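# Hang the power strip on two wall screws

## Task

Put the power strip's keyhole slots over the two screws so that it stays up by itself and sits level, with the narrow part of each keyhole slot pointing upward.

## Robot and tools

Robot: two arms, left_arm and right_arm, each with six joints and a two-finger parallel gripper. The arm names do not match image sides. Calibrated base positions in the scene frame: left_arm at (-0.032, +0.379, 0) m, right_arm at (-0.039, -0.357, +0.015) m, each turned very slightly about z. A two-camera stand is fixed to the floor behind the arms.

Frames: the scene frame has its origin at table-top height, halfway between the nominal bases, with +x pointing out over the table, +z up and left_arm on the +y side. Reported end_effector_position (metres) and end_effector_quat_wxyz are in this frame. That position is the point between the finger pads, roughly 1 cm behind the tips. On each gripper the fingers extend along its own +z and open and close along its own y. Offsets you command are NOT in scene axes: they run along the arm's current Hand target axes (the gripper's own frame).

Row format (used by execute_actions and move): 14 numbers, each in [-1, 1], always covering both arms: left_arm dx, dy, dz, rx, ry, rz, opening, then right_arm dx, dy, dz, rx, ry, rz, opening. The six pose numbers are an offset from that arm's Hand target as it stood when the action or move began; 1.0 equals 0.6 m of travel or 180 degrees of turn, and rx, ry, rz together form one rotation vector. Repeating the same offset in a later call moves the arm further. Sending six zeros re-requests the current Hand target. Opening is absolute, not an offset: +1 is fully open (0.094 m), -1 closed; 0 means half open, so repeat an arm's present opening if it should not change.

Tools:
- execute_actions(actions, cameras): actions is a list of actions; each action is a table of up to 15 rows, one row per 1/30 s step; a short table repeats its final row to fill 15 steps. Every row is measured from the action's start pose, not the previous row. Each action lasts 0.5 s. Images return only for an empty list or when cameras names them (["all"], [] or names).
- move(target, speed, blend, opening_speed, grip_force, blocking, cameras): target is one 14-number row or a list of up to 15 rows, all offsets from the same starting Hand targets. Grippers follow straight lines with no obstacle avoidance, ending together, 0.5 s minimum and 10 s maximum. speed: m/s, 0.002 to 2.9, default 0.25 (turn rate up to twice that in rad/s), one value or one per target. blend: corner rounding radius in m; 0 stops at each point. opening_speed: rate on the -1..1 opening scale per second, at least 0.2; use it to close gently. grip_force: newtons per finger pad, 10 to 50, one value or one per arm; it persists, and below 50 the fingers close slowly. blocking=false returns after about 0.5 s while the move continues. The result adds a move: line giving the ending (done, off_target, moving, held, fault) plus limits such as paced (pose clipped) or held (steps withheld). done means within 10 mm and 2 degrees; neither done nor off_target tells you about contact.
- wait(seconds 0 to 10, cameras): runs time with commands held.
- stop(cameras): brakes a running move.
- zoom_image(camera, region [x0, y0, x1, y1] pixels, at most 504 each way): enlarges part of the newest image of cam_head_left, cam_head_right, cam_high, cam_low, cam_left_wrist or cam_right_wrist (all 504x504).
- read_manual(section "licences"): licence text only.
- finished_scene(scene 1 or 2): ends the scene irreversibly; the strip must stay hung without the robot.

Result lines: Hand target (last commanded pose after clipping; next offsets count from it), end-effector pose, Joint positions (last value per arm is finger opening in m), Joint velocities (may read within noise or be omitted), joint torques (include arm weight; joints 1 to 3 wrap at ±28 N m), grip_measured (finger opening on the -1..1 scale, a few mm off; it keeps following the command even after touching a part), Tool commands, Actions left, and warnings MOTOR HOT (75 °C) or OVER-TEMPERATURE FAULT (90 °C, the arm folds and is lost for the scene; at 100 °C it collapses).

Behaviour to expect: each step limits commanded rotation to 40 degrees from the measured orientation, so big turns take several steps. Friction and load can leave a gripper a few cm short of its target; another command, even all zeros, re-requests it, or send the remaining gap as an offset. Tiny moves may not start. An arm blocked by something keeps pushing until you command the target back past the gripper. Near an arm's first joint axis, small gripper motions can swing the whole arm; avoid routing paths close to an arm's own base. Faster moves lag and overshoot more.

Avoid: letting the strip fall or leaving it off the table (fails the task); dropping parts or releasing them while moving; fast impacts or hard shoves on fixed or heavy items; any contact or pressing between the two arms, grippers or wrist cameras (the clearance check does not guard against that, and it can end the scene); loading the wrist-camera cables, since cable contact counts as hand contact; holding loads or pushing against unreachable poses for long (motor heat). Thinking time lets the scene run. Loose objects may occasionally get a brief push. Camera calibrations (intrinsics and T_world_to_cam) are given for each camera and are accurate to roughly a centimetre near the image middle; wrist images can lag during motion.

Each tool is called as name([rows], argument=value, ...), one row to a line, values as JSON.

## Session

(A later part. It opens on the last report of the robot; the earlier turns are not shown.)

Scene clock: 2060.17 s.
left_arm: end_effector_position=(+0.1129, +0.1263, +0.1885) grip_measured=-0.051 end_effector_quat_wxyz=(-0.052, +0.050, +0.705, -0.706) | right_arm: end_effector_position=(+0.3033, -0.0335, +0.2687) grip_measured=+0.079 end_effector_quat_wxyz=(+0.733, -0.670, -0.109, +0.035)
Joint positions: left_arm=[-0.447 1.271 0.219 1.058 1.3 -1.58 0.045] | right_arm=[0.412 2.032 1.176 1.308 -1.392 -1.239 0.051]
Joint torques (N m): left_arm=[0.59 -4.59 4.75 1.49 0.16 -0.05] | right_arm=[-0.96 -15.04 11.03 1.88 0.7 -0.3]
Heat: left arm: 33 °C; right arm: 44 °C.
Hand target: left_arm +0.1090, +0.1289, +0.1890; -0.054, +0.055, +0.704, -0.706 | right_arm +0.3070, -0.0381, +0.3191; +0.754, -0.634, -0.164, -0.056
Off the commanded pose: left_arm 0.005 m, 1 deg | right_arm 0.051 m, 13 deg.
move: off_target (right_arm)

move([
  [0,0,0,0,0,0,-0.05,-0.005,-0.031,0.01,0,0,-0.013,-1],
  [0,0,0,0,0,0,-0.05,0.034,-0.012,0.067,0,0,-0.013,-1],
], speed=0.05, cameras=["cam_head_right","cam_head_left","cam_right_wrist"])

zoom_image(camera="cam_head_right", region=[255, 215, 345, 305])

zoom_image(camera="cam_head_left", region=[250, 215, 340, 305])

Scene clock: 2084.30 s.
left_arm: end_effector_position=(+0.1129, +0.1263, +0.1885) grip_measured=-0.051 end_effector_quat_wxyz=(-0.052, +0.050, +0.705, -0.706) | right_arm: end_effector_position=(+0.2924, -0.0212, +0.3016) grip_measured=+0.079 end_effector_quat_wxyz=(+0.726, -0.666, -0.171, +0.028)
Joint positions: left_arm=[-0.447 1.271 0.219 1.058 1.3 -1.58 0.045] | right_arm=[0.444 1.989 1.282 1.163 -1.446 -1.332 0.051]
Joint torques (N m): left_arm=[0.57 -4.52 4.75 1.5 0.19 0.02] | right_arm=[2.84 -8.95 14.54 1.44 1.92 -0.56]
Heat: left arm: 33 °C; right arm: 44 °C.
Hand target: left_arm +0.1090, +0.1289, +0.1890; -0.054, +0.055, +0.704, -0.706 | right_arm +0.3169, +0.0022, +0.3380; +0.753, -0.630, -0.177, -0.072
Off the commanded pose: left_arm 0.005 m, 1 deg | right_arm 0.050 m, 12 deg.
move: off_target (right_arm)
camera_calibration:
cam_right_wrist: T_world_to_cam=[[-0.298584, -0.192067, 0.934857, -0.206338], [0.886396, -0.418898, 0.197043, -0.311079], [0.353764, 0.887488, 0.295324, -0.0727631], [0, 0, 0, 1]] pos_world=[0.239871, -0.105365, 0.275681]
Images, in order (width x height): cam_head_left 504x504, cam_head_right 504x504, cam_right_wrist 504x504.

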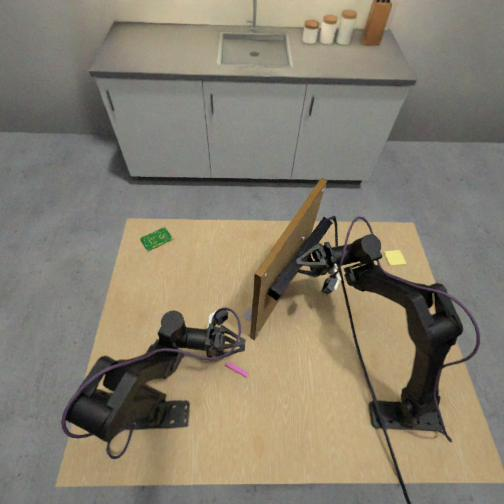

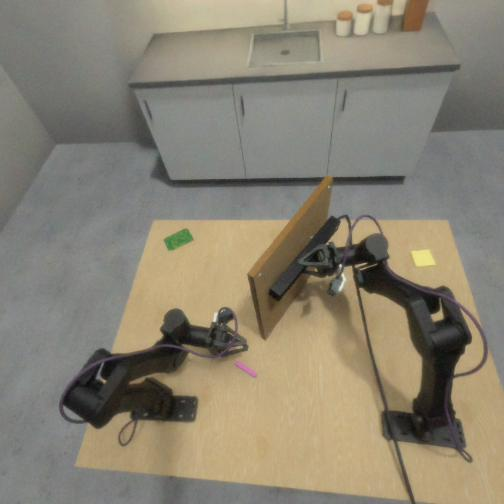

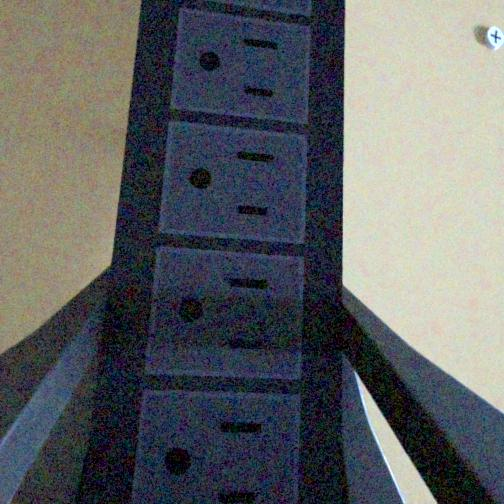

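Scaled by 5.600 from the camera's 504x504 image, which has a finer 720x720 frame.

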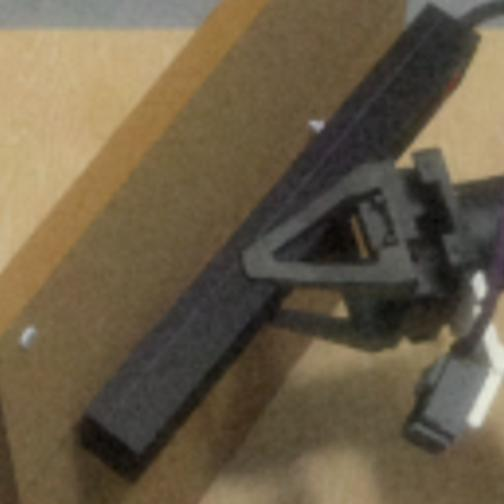

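Scaled by 5.600 from the camera's 504x504 image, which has a finer 720x720 frame.

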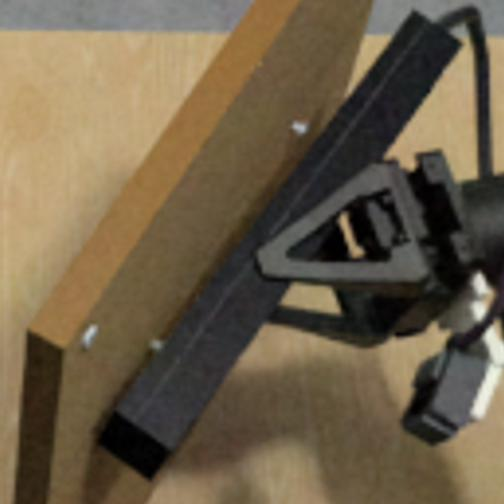

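move(target=[0,0,0,0,0,0,-0.05,0.01,0.035,0.025,0,0,0,-1], speed=0.03)

move(target=[0,0,0,0,0,0,-0.05,0,0.02,0,0,0,0,-1], speed=0.03)

move(target=[0,0,0,0,0,0,-0.05,0,0.02,0,0,0,0,-1], speed=0.03, cameras=["cam_head_right","cam_head_left","cam_right_wrist"])

zoom_image(camera="cam_head_right", region=[255, 215, 345, 305])

zoom_image(camera="cam_head_left", region=[250, 215, 340, 305])

Scene clock: 2113.20 s.
left_arm: end_effector_position=(+0.1129, +0.1263, +0.1885) grip_measured=-0.051 end_effector_quat_wxyz=(-0.052, +0.050, +0.705, -0.706) | right_arm: end_effector_position=(+0.2909, -0.0121, +0.2948) grip_measured=+0.079 end_effector_quat_wxyz=(+0.720, -0.661, -0.209, +0.026)
Joint positions: left_arm=[-0.447 1.271 0.219 1.058 1.3 -1.58 0.045] | right_arm=[0.463 2.037 1.335 1.162 -1.484 -1.381 0.051]
Joint torques (N m): left_arm=[0.77 -4.51 4.79 1.5 0.21 0] | right_arm=[3.36 -7.61 13.79 1.22 2.5 -0.49]
Heat: left arm: 33 °C; right arm: 40 °C.
Hand target: left_arm +0.1090, +0.1289, +0.1890; -0.054, +0.055, +0.704, -0.706 | right_arm +0.3267, +0.0217, +0.3230; +0.753, -0.630, -0.177, -0.071
Off the commanded pose: left_arm 0.005 m, 1 deg | right_arm 0.057 m, 13 deg.
move: off_target (right_arm)

Scene clock: 2114.43 s.
left_arm: end_effector_position=(+0.1129, +0.1263, +0.1885) grip_measured=-0.051 end_effector_quat_wxyz=(-0.052, +0.050, +0.705, -0.706) | right_arm: end_effector_position=(+0.2911, -0.0119, +0.2919) grip_measured=+0.079 end_effector_quat_wxyz=(+0.719, -0.657, -0.224, +0.016)
Joint positions: left_arm=[-0.447 1.271 0.219 1.058 1.3 -1.58 0.045] | right_arm=[0.463 2.052 1.341 1.191 -1.493 -1.398 0.051]
Joint torques (N m): left_arm=[0.85 -4.51 4.74 1.5 0.2 0.02] | right_arm=[3.32 -6.46 13.19 1.01 2.61 -0.44]
Heat: left arm: 33 °C; right arm: 40 °C.
Hand target: left_arm +0.1090, +0.1289, +0.1890; -0.054, +0.055, +0.704, -0.706 | right_arm +0.3307, +0.0240, +0.3119; +0.753, -0.630, -0.177, -0.071
Off the commanded pose: left_arm 0.005 m, 1 deg | right_arm 0.057 m, 12 deg.
move: off_target (right_arm)

Scene clock: 2115.87 s.
left_arm: end_effector_position=(+0.1129, +0.1263, +0.1885) grip_measured=-0.051 end_effector_quat_wxyz=(-0.052, +0.050, +0.705, -0.706) | right_arm: end_effector_position=(+0.2909, -0.0119, +0.2913) grip_measured=+0.079 end_effector_quat_wxyz=(+0.720, -0.649, -0.248, +0.000)
Joint positions: left_arm=[-0.447 1.271 0.219 1.058 1.3 -1.58 0.045] | right_arm=[0.463 2.081 1.359 1.294 -1.504 -1.364 0.051]
Joint torques (N m): left_arm=[0.66 -4.77 4.88 1.5 0.22 -0.01] | right_arm=[3.19 -4.97 12.05 0.64 2.75 -0.53]
Heat: left arm: 33 °C; right arm: 40 °C.
Hand target: left_arm +0.1090, +0.1289, +0.1890; -0.054, +0.055, +0.704, -0.706 | right_arm +0.3347, +0.0264, +0.3008; +0.753, -0.630, -0.177, -0.071
Off the commanded pose: left_arm 0.005 m, 1 deg | right_arm 0.059 m, 12 deg.
move: off_target (right_arm)
camera_calibration:
cam_right_wrist: T_world_to_cam=[[-0.419279, -0.244409, 0.874339, -0.143278], [0.874751, -0.36647, 0.317035, -0.334666], [0.242933, 0.897755, 0.36745, -0.0661154], [0, 0, 0, 1]] pos_world=[0.248738, -0.0983077, 0.255668]
Images, in order (width x height): cam_head_left 504x504, cam_head_right 504x504, cam_right_wrist 504x504.

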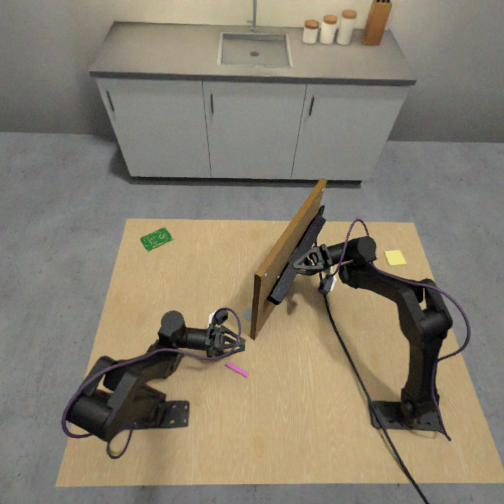

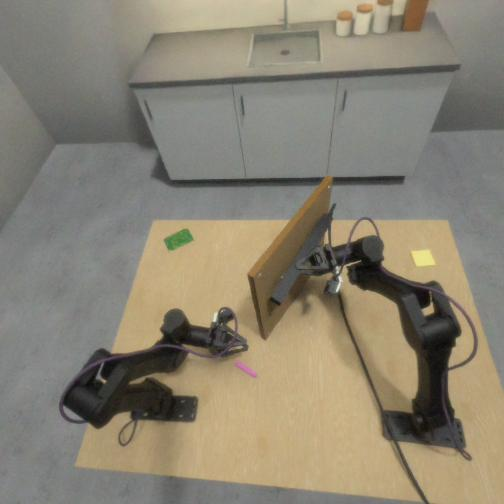

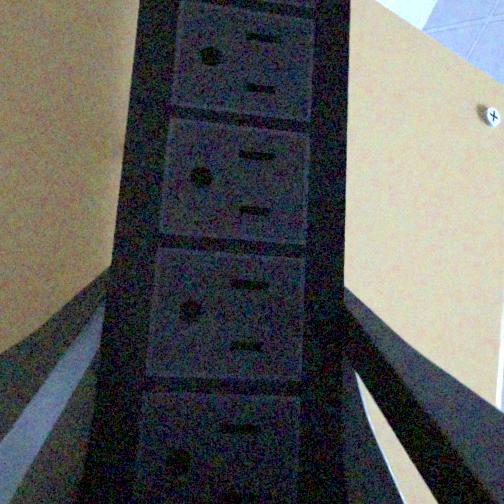

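Scaled by 5.600 from the camera's 504x504 image, which has a finer 720x720 frame.

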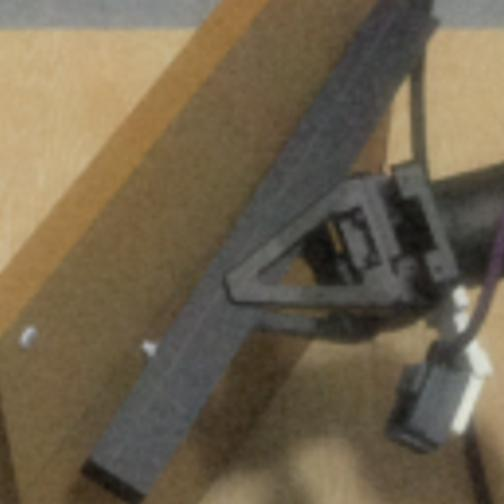

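Scaled by 5.600 from the camera's 504x504 image, which has a finer 720x720 frame.

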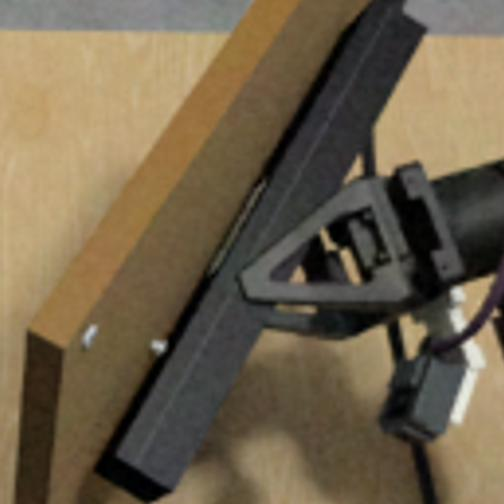

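move([
  [0,0,0,0,0,0,-0.05,-0.07,-0.04,-0.1,0,0,0,-1],
], speed=0.08, cameras=["cam_head_right","cam_head_left","cam_right_wrist"])

zoom_image(camera="cam_head_right", region=[255, 205, 355, 305])

zoom_image(camera="cam_head_left", region=[250, 205, 350, 305])

Scene clock: 2140.50 s.
left_arm: end_effector_position=(+0.1129, +0.1263, +0.1885) grip_measured=-0.051 end_effector_quat_wxyz=(-0.052, +0.050, +0.705, -0.706) | right_arm: end_effector_position=(+0.3036, -0.0366, +0.2663) grip_measured=+0.079 end_effector_quat_wxyz=(+0.740, -0.658, -0.139, -0.013)
Joint positions: left_arm=[-0.447 1.271 0.219 1.058 1.3 -1.58 0.045] | right_arm=[0.407 2.047 1.154 1.402 -1.372 -1.296 0.051]
Joint torques (N m): left_arm=[0.66 -4.55 4.88 1.54 0.2 0.04] | right_arm=[-0.29 -14.38 7.02 1.78 0.55 -0.09]
Heat: left arm: 33 °C; right arm: 37 °C.
Hand target: left_arm +0.1090, +0.1289, +0.1890; -0.054, +0.055, +0.704, -0.706 | right_arm +0.2983, -0.0416, +0.2993; +0.753, -0.630, -0.177, -0.071
Off the commanded pose: left_arm 0.005 m, 1 deg | right_arm 0.034 m, 9 deg.
move: off_target (right_arm)
camera_calibration:
cam_right_wrist: T_world_to_cam=[[-0.320828, -0.201507, 0.925454, -0.16412], [0.839274, -0.513337, 0.179179, -0.304772], [0.438964, 0.834195, 0.333812, -0.0907619], [0, 0, 0, 1]] pos_world=[0.242974, -0.113809, 0.236792]
Images, in order (width x height): cam_head_left 504x504, cam_head_right 504x504, cam_right_wrist 504x504.

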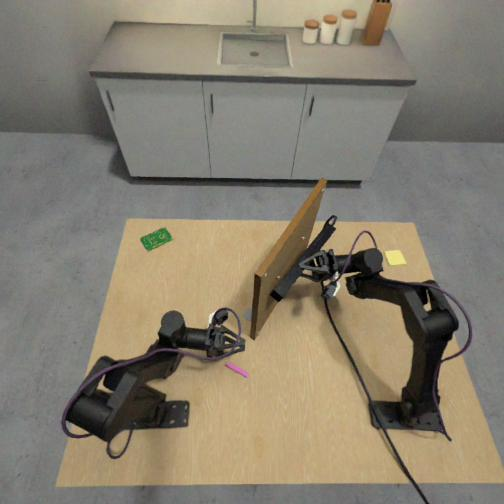

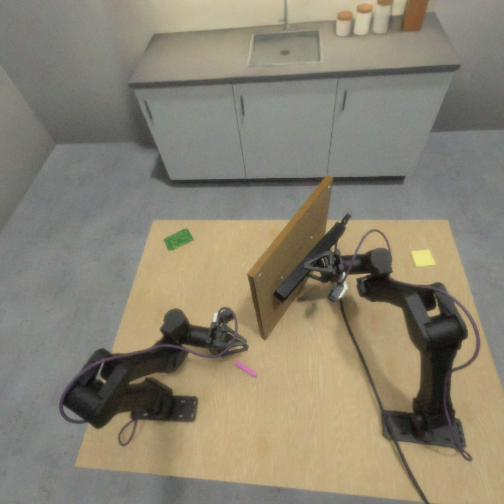

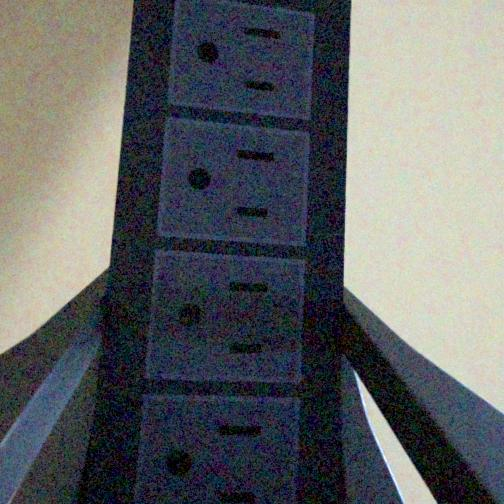

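Scaled by 5.040 from the camera's 504x504 image, which has a finer 720x720 frame.

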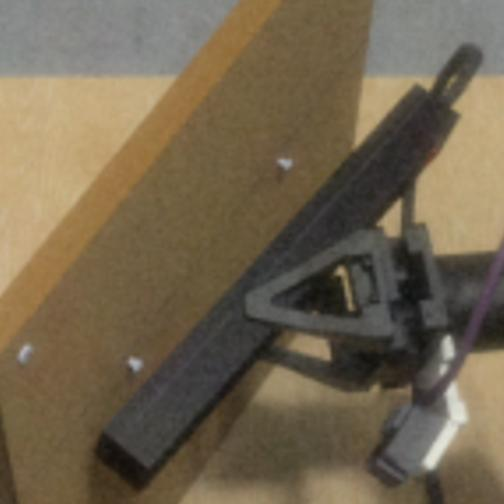

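Scaled by 5.040 from the camera's 504x504 image, which has a finer 720x720 frame.

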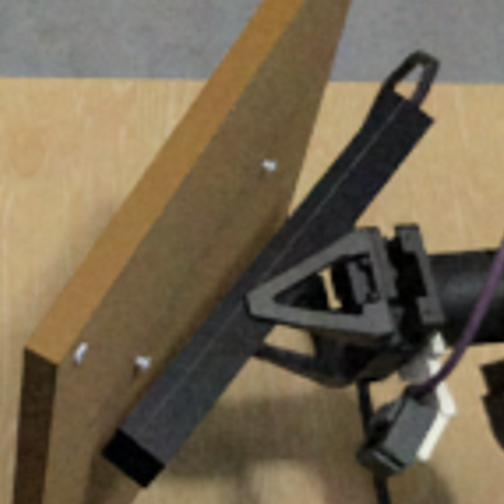

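move([
  [0,0,0,0,0,0,-0.05,-0.14,-0.14,-0.22,0,0,0,-1],
], speed=0.12, cameras=["cam_head_right","cam_head_left","cam_right_wrist"])

zoom_image(camera="cam_head_right", region=[250, 190, 410, 350])

zoom_image(camera="cam_head_left", region=[250, 190, 410, 350])

Scene clock: 2156.90 s.
left_arm: end_effector_position=(+0.1129, +0.1263, +0.1885) grip_measured=-0.051 end_effector_quat_wxyz=(-0.052, +0.050, +0.705, -0.706) | right_arm: end_effector_position=(+0.2236, -0.1941, +0.3201) grip_measured=+0.079 end_effector_quat_wxyz=(+0.697, -0.703, -0.069, -0.120)
Joint positions: left_arm=[-0.447 1.271 0.219 1.058 1.3 -1.58 0.045] | right_arm=[-0.029 1.396 0.663 1.447 -1.569 -1.126 0.051]
Joint torques (N m): left_arm=[0.61 -4.57 4.85 1.57 0.14 -0.04] | right_arm=[-0.73 -6.8 6.97 0.99 0.29 -0.16]
Heat: left arm: 33 °C; right arm: 38 °C.
Hand target: left_arm +0.1090, +0.1289, +0.1890; -0.054, +0.055, +0.704, -0.706 | right_arm +0.2161, -0.1963, +0.3281; +0.753, -0.630, -0.177, -0.072
Off the commanded pose: left_arm 0.005 m, 1 deg | right_arm 0.011 m, 17 deg.
joint sent to its limit (right arm) — joint 5 (wrist yaw), lower limit. The joint targets are off in orientation, not in position.
move: off_target (right_arm)
camera_calibration:
cam_right_wrist: T_world_to_cam=[[-0.395222, -0.0201944, 0.918364, -0.217223], [0.667455, -0.693196, 0.271999, -0.354387], [0.631113, 0.720466, 0.287445, 0.00766633], [0, 0, 0, 1]] pos_world=[0.145848, -0.25557, 0.293679]
Images, in order (width x height): cam_head_left 504x504, cam_head_right 504x504, cam_right_wrist 504x504.

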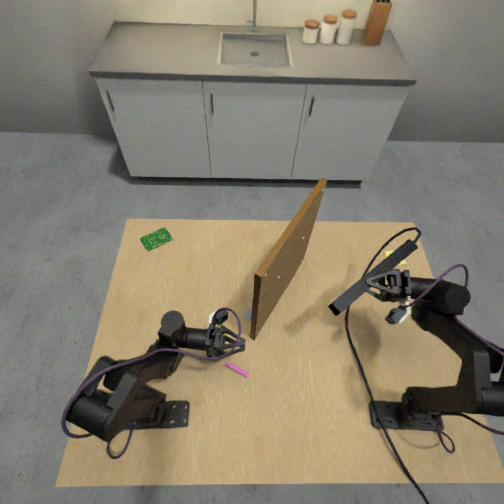

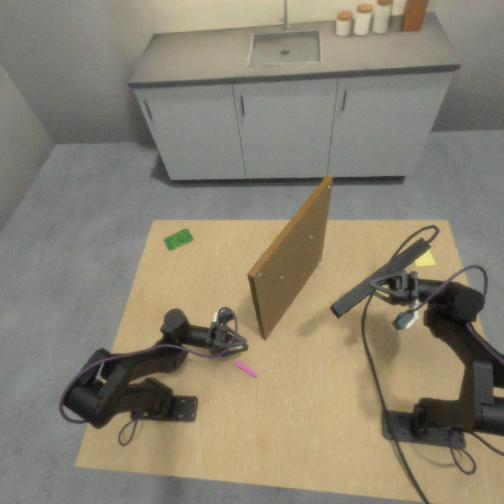

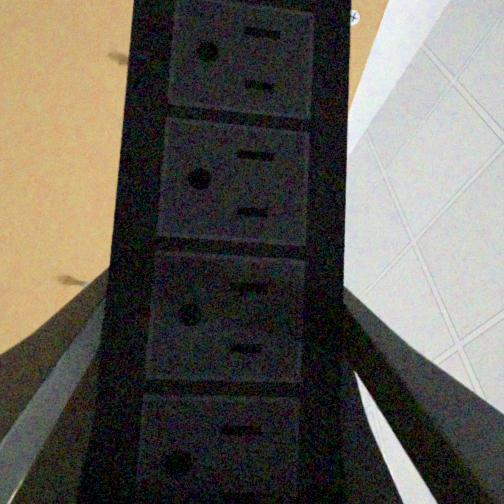

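Scaled by 3.150 from the camera's 504x504 image, which has a finer 720x720 frame.

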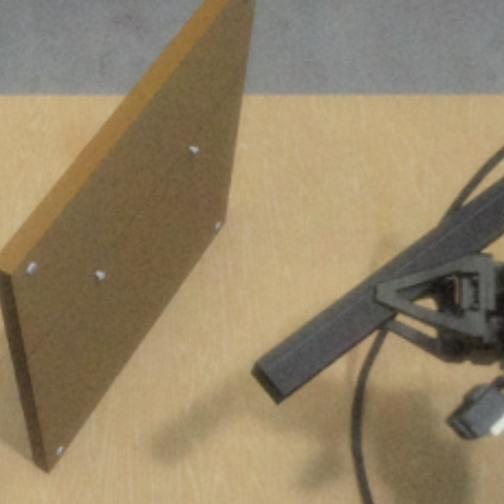

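Scaled by 3.150 from the camera's 504x504 image, which has a finer 720x720 frame.

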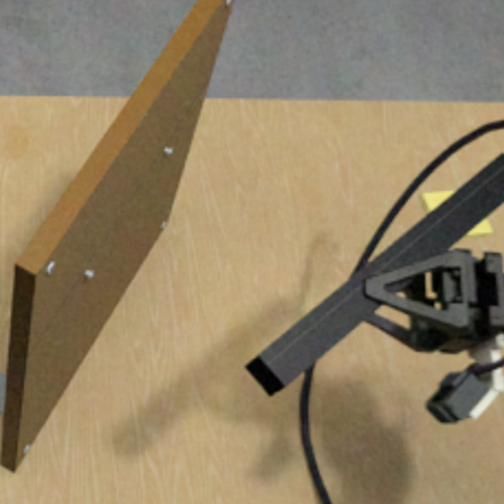

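move(target=[0,0,0,0,0,0,-0.05,0.05,-0.02,0.04,-0.138,0.359,-0.056,-1], speed=0.35, cameras=["cam_head_right","cam_head_left","cam_high"])

Scene clock: 2171.07 s.
left_arm: end_effector_position=(+0.1129, +0.1263, +0.1885) grip_measured=-0.051 end_effector_quat_wxyz=(-0.052, +0.050, +0.705, -0.706) | right_arm: end_effector_position=(+0.2349, -0.1717, +0.3114) grip_measured=+0.079 end_effector_quat_wxyz=(-0.550, +0.657, -0.228, +0.463)
Joint positions: left_arm=[-0.447 1.271 0.219 1.058 1.3 -1.58 0.045] | right_arm=[0.703 0.76 0.472 0.322 0.124 -1.939 0.051]
Joint torques (N m): left_arm=[0.55 -4.53 4.9 1.55 0.26 0] | right_arm=[0.59 -0.65 14.12 2.38 0.11 -0.14]
Heat: left arm: 33 °C; right arm: 38 °C.
Hand target: left_arm +0.1090, +0.1289, +0.1890; -0.054, +0.055, +0.704, -0.706 | right_arm +0.2356, -0.1718, +0.3533; -0.576, +0.617, -0.216, +0.490
Off the commanded pose: left_arm 0.005 m, 1 deg | right_arm 0.042 m, 6 deg.
move: off_target (right_arm)
Images, in order (width x height): cam_head_left 504x504, cam_head_right 504x504, cam_high 504x504.

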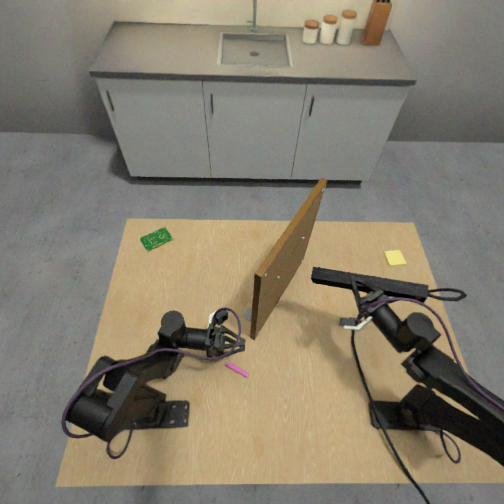

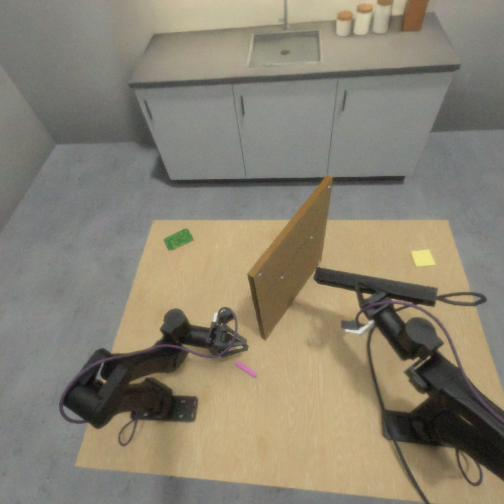

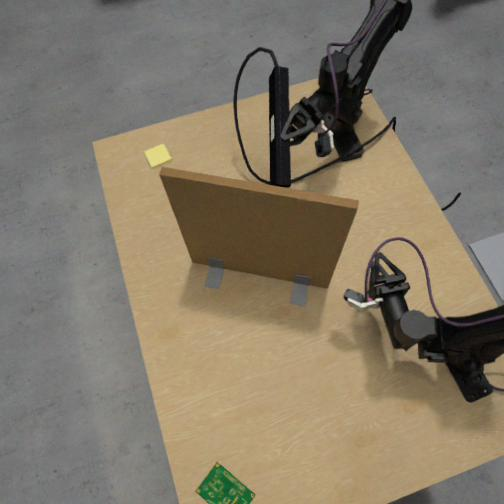

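move([
  [0,0,0,0,0,0,-0.05,0.055,0.005,-0.107,0,0,0,-1],
  [0,0,0,0,0,0,-0.05,0.055,0.005,-0.107,-0.1285,0.333,-0.052,-1],
], speed=0.25, cameras=["cam_head_right","cam_head_left","cam_high"])

Scene clock: 2191.23 s.
left_arm: end_effector_position=(+0.1129, +0.1263, +0.1885) grip_measured=-0.051 end_effector_quat_wxyz=(-0.052, +0.050, +0.705, -0.706) | right_arm: end_effector_position=(+0.1996, -0.2225, +0.3373) grip_measured=+0.079 end_effector_quat_wxyz=(-0.296, +0.534, -0.461, +0.644)
Joint positions: left_arm=[-0.447 1.271 0.219 1.058 1.3 -1.58 0.045] | right_arm=[1.27 0.987 0.659 0.404 1.51 -2.074 0.051]
Joint torques (N m): left_arm=[0.65 -4.27 4.81 1.52 0.18 -0.05] | right_arm=[0.01 -1.33 12.82 1.36 0.53 -0.12]
Heat: left arm: 33 °C; right arm: 42 °C.
Hand target: left_arm +0.1090, +0.1289, +0.1890; -0.054, +0.055, +0.704, -0.706 | right_arm +0.1957, -0.2320, +0.3529; -0.223, +0.405, -0.514, +0.723
Off the commanded pose: left_arm 0.005 m, 1 deg | right_arm 0.019 m, 20 deg.
joint sent to its limit (right arm) — joint 5 (wrist yaw), upper limit; joint 6 (wrist roll), lower limit. The joint targets are off in orientation, not in position.
move: off_target (right_arm)
Images, in order (width x height): cam_head_left 504x504, cam_head_right 504x504, cam_high 504x504.

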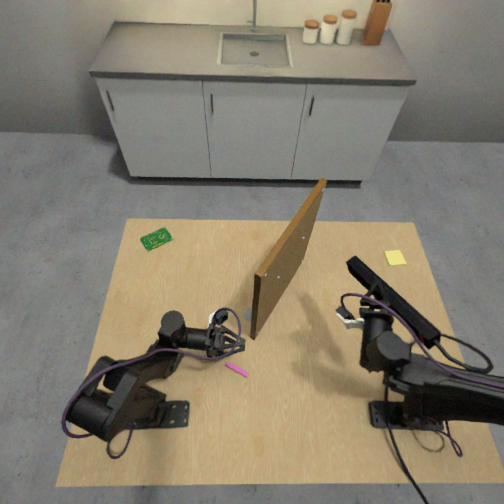

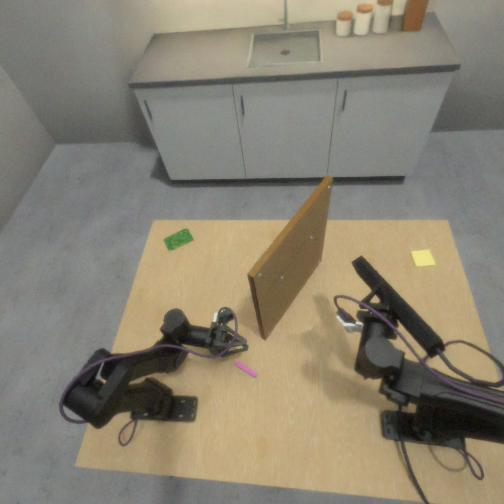

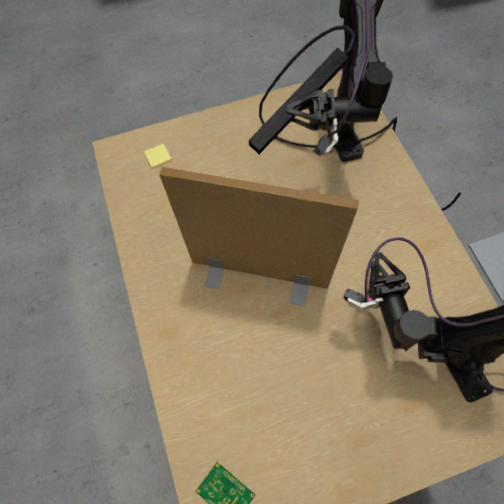

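move(target=[0,0,0,0,0,0,-0.05,-0.007,-0.298,-0.3875,0.059,-0.154,0.024,-1], speed=0.2, cameras=["cam_head_right","cam_head_left","cam_high","cam_right_wrist"])

Scene clock: 2227.83 s.
left_arm: end_effector_position=(+0.1129, +0.1263, +0.1885) grip_measured=-0.051 end_effector_quat_wxyz=(-0.052, +0.050, +0.705, -0.706) | right_arm: end_effector_position=(+0.0255, -0.0271, +0.4714) grip_measured=+0.079 end_effector_quat_wxyz=(-0.498, +0.652, -0.272, +0.503)
Joint positions: left_arm=[-0.447 1.271 0.219 1.058 1.3 -1.58 0.045] | right_arm=[1.984 1.38 1.427 0.06 1.556 -2.072 0.051]
Joint torques (N m): left_arm=[0.54 -4.37 4.78 1.54 0.17 -0.02] | right_arm=[0.32 -4.29 12.33 0.98 0.06 -0.14]
Heat: left arm: 33 °C; right arm: 39 °C.
Hand target: left_arm +0.1090, +0.1289, +0.1890; -0.054, +0.055, +0.704, -0.706 | right_arm +0.0255, -0.0316, +0.4831; -0.402, +0.524, -0.392, +0.640
Off the commanded pose: left_arm 0.005 m, 1 deg | right_arm 0.012 m, 28 deg.
joint sent to its limit (right arm) — joint 5 (wrist yaw), upper limit; joint 6 (wrist roll), lower limit. The joint targets are off in orientation, not in position.
move: off_target (right_arm)
camera_calibration:
cam_right_wrist: T_world_to_cam=[[-0.235314, 0.450177, 0.861375, -0.395562], [-0.341788, -0.867983, 0.36026, -0.168216], [0.90984, -0.209634, 0.358114, -0.0967554], [0, 0, 0, 1]] pos_world=[-0.0625436, 0.0117811, 0.435978]
Images, in order (width x height): cam_head_left 504x504, cam_head_right 504x504, cam_high 504x504, cam_right_wrist 504x504.

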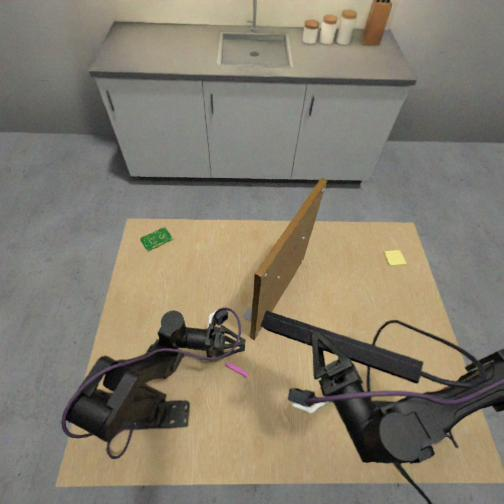

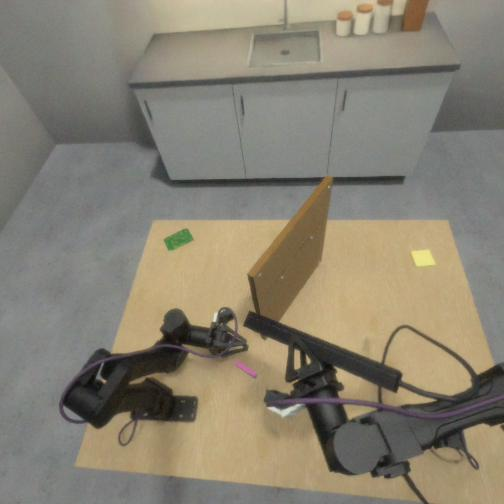

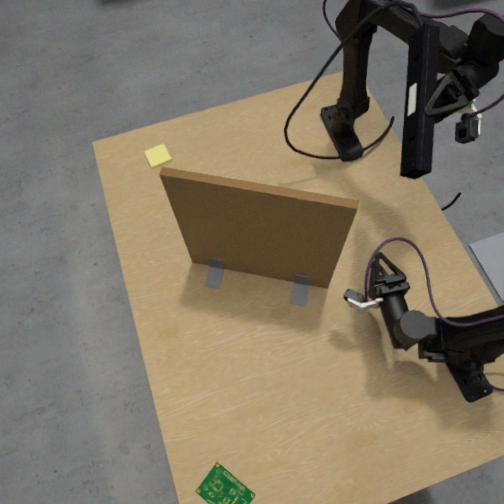

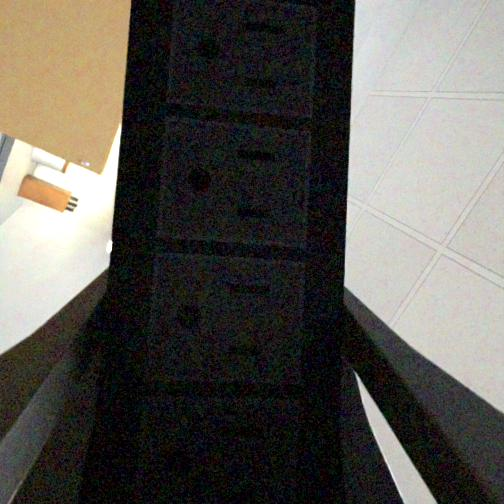

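move([
  [0,0,0,0,0,0,-0.05,0.03,-0.077,0.012,0.0495,-0.128,0.02,-1],
  [0,0,0,0,0,0,-0.05,-0.127,-0.073,0.507,0.0495,-0.128,0.02,-1],
], speed=0.2, cameras=["cam_head_right","cam_head_left","cam_high"])

Scene clock: 2260.23 s.
left_arm: end_effector_position=(+0.1129, +0.1263, +0.1885) grip_measured=-0.051 end_effector_quat_wxyz=(-0.052, +0.050, +0.705, -0.706) | right_arm: end_effector_position=(+0.3330, +0.0302, +0.5156) grip_measured=+0.079 end_effector_quat_wxyz=(-0.509, +0.616, -0.275, +0.535)
Joint positions: left_arm=[-0.447 1.271 0.219 1.058 1.3 -1.58 0.045] | right_arm=[1.057 1.817 1.993 -0.061 0.67 -2.033 0.051]
Joint torques (N m): left_arm=[0.49 -4.63 4.6 1.54 0.21 -0.04] | right_arm=[0.01 -8.13 13.12 1.91 -0.27 -0.15]
Heat: left arm: 33 °C; right arm: 36 °C.
Hand target: left_arm +0.1090, +0.1289, +0.1890; -0.054, +0.055, +0.704, -0.706 | right_arm +0.3307, +0.0309, +0.5400; -0.531, +0.596, -0.269, +0.538
Off the commanded pose: left_arm 0.005 m, 1 deg | right_arm 0.025 m, 3 deg.
move: off_target (right_arm)
Images, in order (width x height): cam_head_left 504x504, cam_head_right 504x504, cam_high 504x504.

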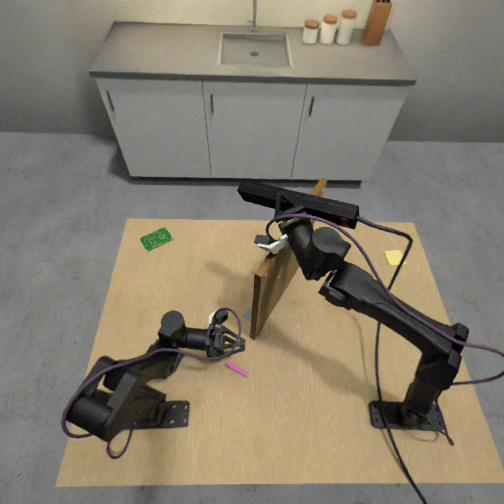

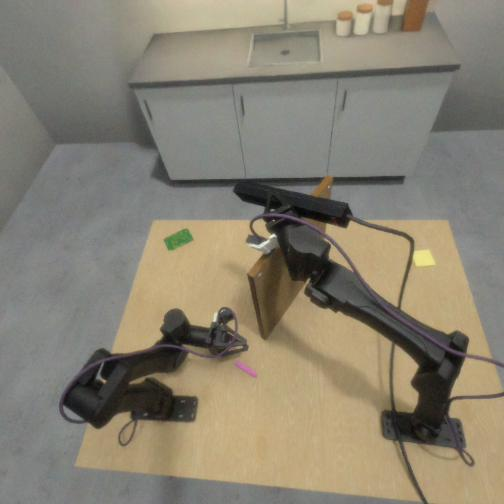

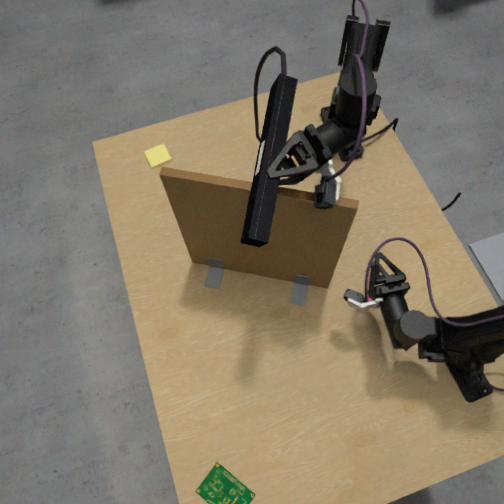

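move([
  [0,0,0,0,0,0,-0.05,0,0,0,0.154,-0.4,0.063,-1],
  [0,0,0,0,0,0,-0.05,0.231,0.053,-0.227,0.154,-0.4,0.063,-1],
], speed=0.2, cameras=["cam_head_right","cam_head_left","cam_high","cam_right_wrist"])

Scene clock: 2281.63 s.
left_arm: end_effector_position=(+0.1129, +0.1263, +0.1885) grip_measured=-0.051 end_effector_quat_wxyz=(-0.052, +0.050, +0.705, -0.706) | right_arm: end_effector_position=(+0.2671, -0.1459, +0.5236) grip_measured=+0.079 end_effector_quat_wxyz=(+0.706, -0.697, -0.113, -0.053)
Joint positions: left_arm=[-0.447 1.271 0.219 1.058 1.3 -1.58 0.045] | right_arm=[0.138 1.592 1.759 0.212 -1.561 -1.428 0.051]
Joint torques (N m): left_arm=[0.87 -4.51 5.03 1.5 0.21 -0.01] | right_arm=[-0.39 -9.78 7.76 1.48 0.2 -0.27]
Heat: left arm: 33 °C; right arm: 40 °C.
Hand target: left_arm +0.1090, +0.1289, +0.1890; -0.054, +0.055, +0.704, -0.706 | right_arm +0.2505, -0.1491, +0.5404; +0.752, -0.632, -0.165, -0.084
Off the commanded pose: left_arm 0.005 m, 1 deg | right_arm 0.024 m, 11 deg.
move: off_target (right_arm)
camera_calibration:
cam_right_wrist: T_world_to_cam=[[-0.356663, -0.0819094, 0.930635, -0.41173], [0.777288, -0.578647, 0.246964, -0.404957], [0.518281, 0.811454, 0.270049, -0.0605386], [0, 0, 0, 1]] pos_world=[0.199295, -0.218928, 0.499529]
Images, in order (width x height): cam_head_left 504x504, cam_head_right 504x504, cam_high 504x504, cam_right_wrist 504x504.

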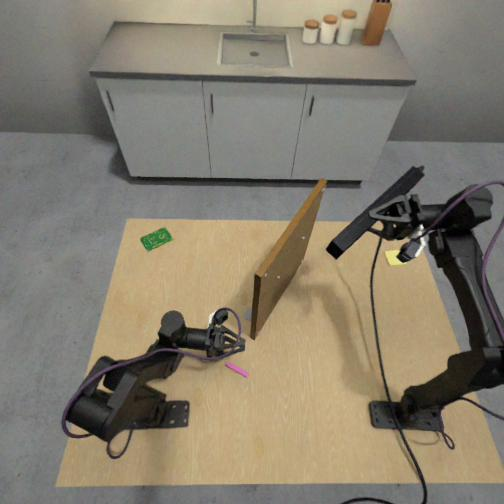

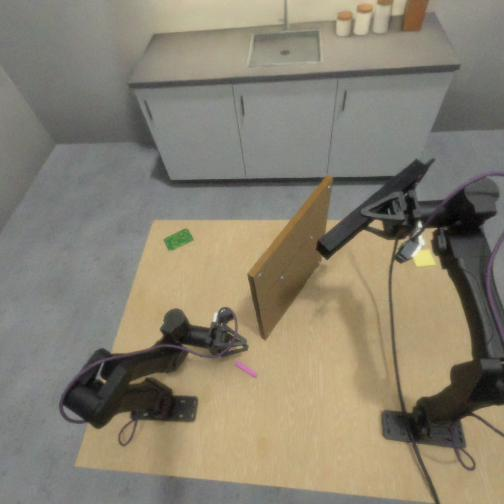

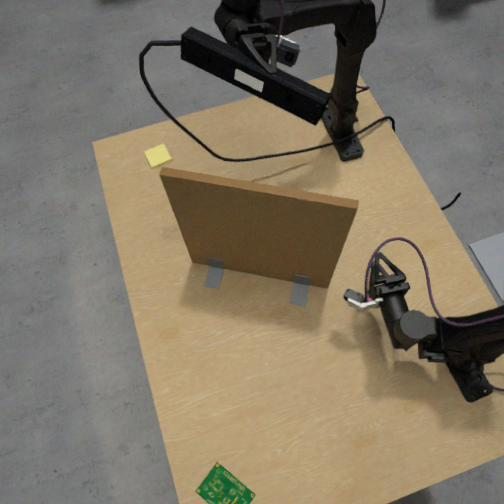

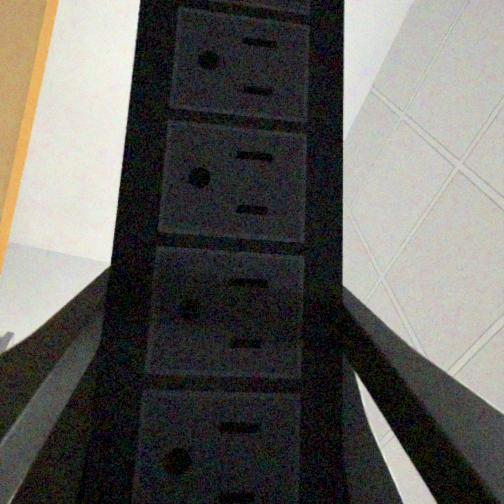

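move([
  [0,0,0,0,0,0,-0.05,0,0,0,0,0,0.47,-1],
], speed=0.25, cameras=["cam_head_right","cam_high"])

move([
  [0,0,0,0,0,0,-0.05,0,0,0,0,0,-0.45,-1],
], speed=0.15, cameras=["cam_head_right","cam_high"])

Scene clock: 2312.90 s.
left_arm: end_effector_position=(+0.1129, +0.1263, +0.1885) grip_measured=-0.051 end_effector_quat_wxyz=(-0.052, +0.050, +0.705, -0.706) | right_arm: end_effector_position=(+0.2516, -0.1474, +0.5335) grip_measured=+0.079 end_effector_quat_wxyz=(-0.579, +0.614, -0.350, -0.406)
Joint positions: left_arm=[-0.447 1.271 0.219 1.058 1.3 -1.58 0.045] | right_arm=[0.138 1.592 1.92 -0.318 -1.57 -0.43 0.051]
Joint torques (N m): left_arm=[0.85 -4.45 4.82 1.54 0.17 0] | right_arm=[-0.5 -5.37 10.06 1.22 -0.06 0.11]
Heat: left arm: 33 °C; right arm: 37 °C.
Hand target: left_arm +0.1090, +0.1289, +0.1890; -0.054, +0.055, +0.704, -0.706 | right_arm +0.2504, -0.1491, +0.5403; +0.613, -0.579, +0.303, +0.444
Off the commanded pose: left_arm 0.005 m, 1 deg | right_arm 0.007 m, 9 deg.
joint sent to its limit (right arm) — joint 5 (wrist yaw), lower limit. The joint targets are off in orientation, not in position.
move: off_target (right_arm)
Images, in order (width x height): cam_head_right 504x504, cam_high 504x504.

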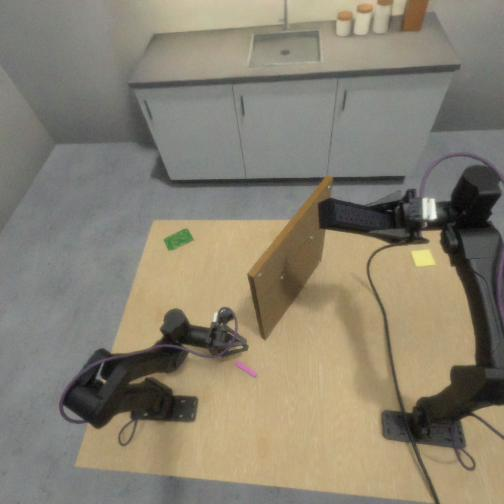

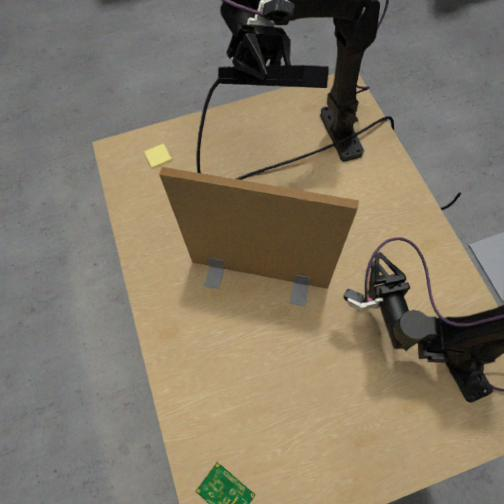

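Scene clock: 2318.53 s.
left_arm: end_effector_position=(+0.1129, +0.1263, +0.1885) grip_measured=-0.051 end_effector_quat_wxyz=(-0.052, +0.050, +0.705, -0.706) | right_arm: end_effector_position=(+0.2529, -0.1473, +0.5343) grip_measured=+0.079 end_effector_quat_wxyz=(+0.706, -0.699, -0.110, -0.043)
Joint positions: left_arm=[-0.447 1.271 0.219 1.058 1.3 -1.58 0.045] | right_arm=[0.138 1.592 1.91 -0.266 -1.57 -1.736 0.051]
Joint torques (N m): left_arm=[0.76 -4.59 5.09 1.52 0.16 0.02] | right_arm=[-0.5 -6.17 8.09 1.5 -0.04 -0.24]
Heat: left arm: 33 °C; right arm: 37 °C.
Hand target: left_arm +0.1090, +0.1289, +0.1890; -0.054, +0.055, +0.704, -0.706 | right_arm +0.2504, -0.1491, +0.5403; +0.754, -0.637, -0.145, -0.060
Off the commanded pose: left_arm 0.005 m, 1 deg | right_arm 0.007 m, 10 deg.
joint sent to its limit (right arm) — joint 5 (wrist yaw), lower limit. The joint targets are off in orientation, not in position.
move: off_target (right_arm)
Images, in order (width x height): cam_head_right 504x504, cam_high 504x504.

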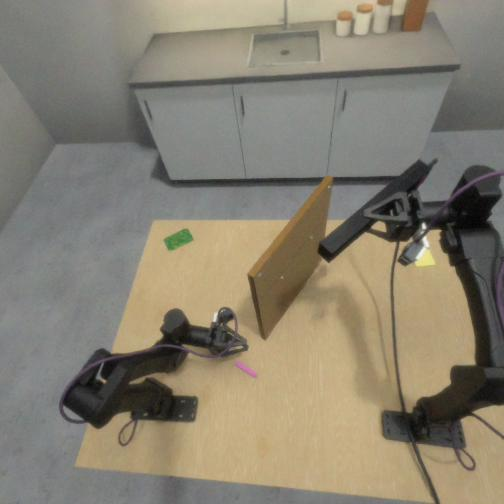

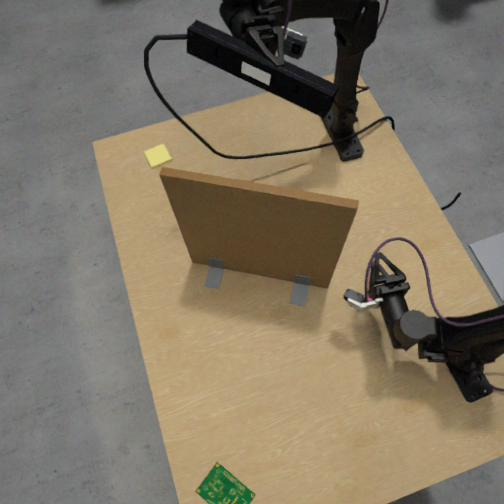

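move([
  [0,0,0,0,0,0,-0.05,0,0,0,0,0,0.47,-1],
  [0,0,0,0,0,0,-0.05,0.247,0.11,-0.129,0,0,0.47,-1],
], speed=0.25, cameras=["cam_head_right","cam_high","cam_head_left"])

Scene clock: 2339.90 s.
left_arm: end_effector_position=(+0.1129, +0.1263, +0.1885) grip_measured=-0.051 end_effector_quat_wxyz=(-0.052, +0.050, +0.705, -0.706) | right_arm: end_effector_position=(+0.4219, -0.1985, +0.5071) grip_measured=+0.079 end_effector_quat_wxyz=(+0.592, -0.570, +0.419, +0.387)
Joint positions: left_arm=[-0.447 1.271 0.219 1.058 1.3 -1.58 0.045] | right_arm=[-0.007 2.282 2.766 -0.387 -1.566 -0.261 0.051]
Joint torques (N m): left_arm=[0.88 -4.63 5.23 1.51 0.23 -0.02] | right_arm=[-0.09 -10.13 9.24 1.39 -0.05 0.11]
Heat: left arm: 33 °C; right arm: 37 °C.
Hand target: left_arm +0.1090, +0.1289, +0.1890; -0.054, +0.055, +0.704, -0.706 | right_arm +0.4205, -0.1989, +0.5106; +0.598, -0.569, +0.321, +0.463
Off the commanded pose: left_arm 0.005 m, 1 deg | right_arm 0.004 m, 14 deg.
joint sent to its limit (right arm) — joint 5 (wrist yaw), lower limit. The joint targets are off in orientation, not in position.
move: off_target (right_arm)
Images, in order (width x height): cam_head_left 504x504, cam_head_right 504x504, cam_high 504x504.

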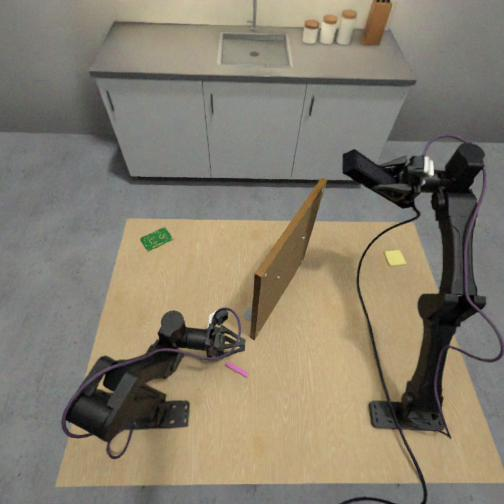

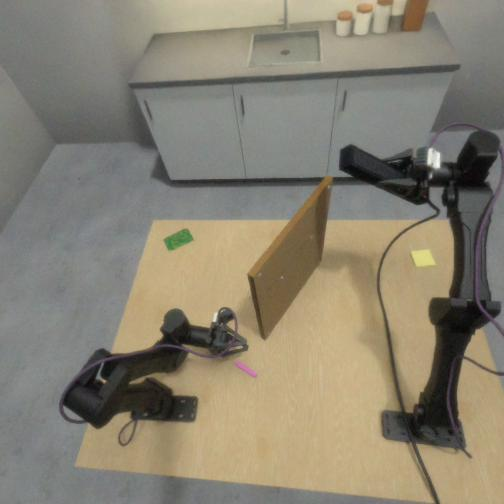

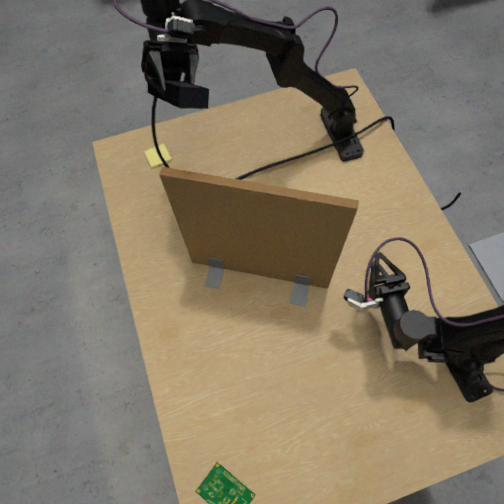

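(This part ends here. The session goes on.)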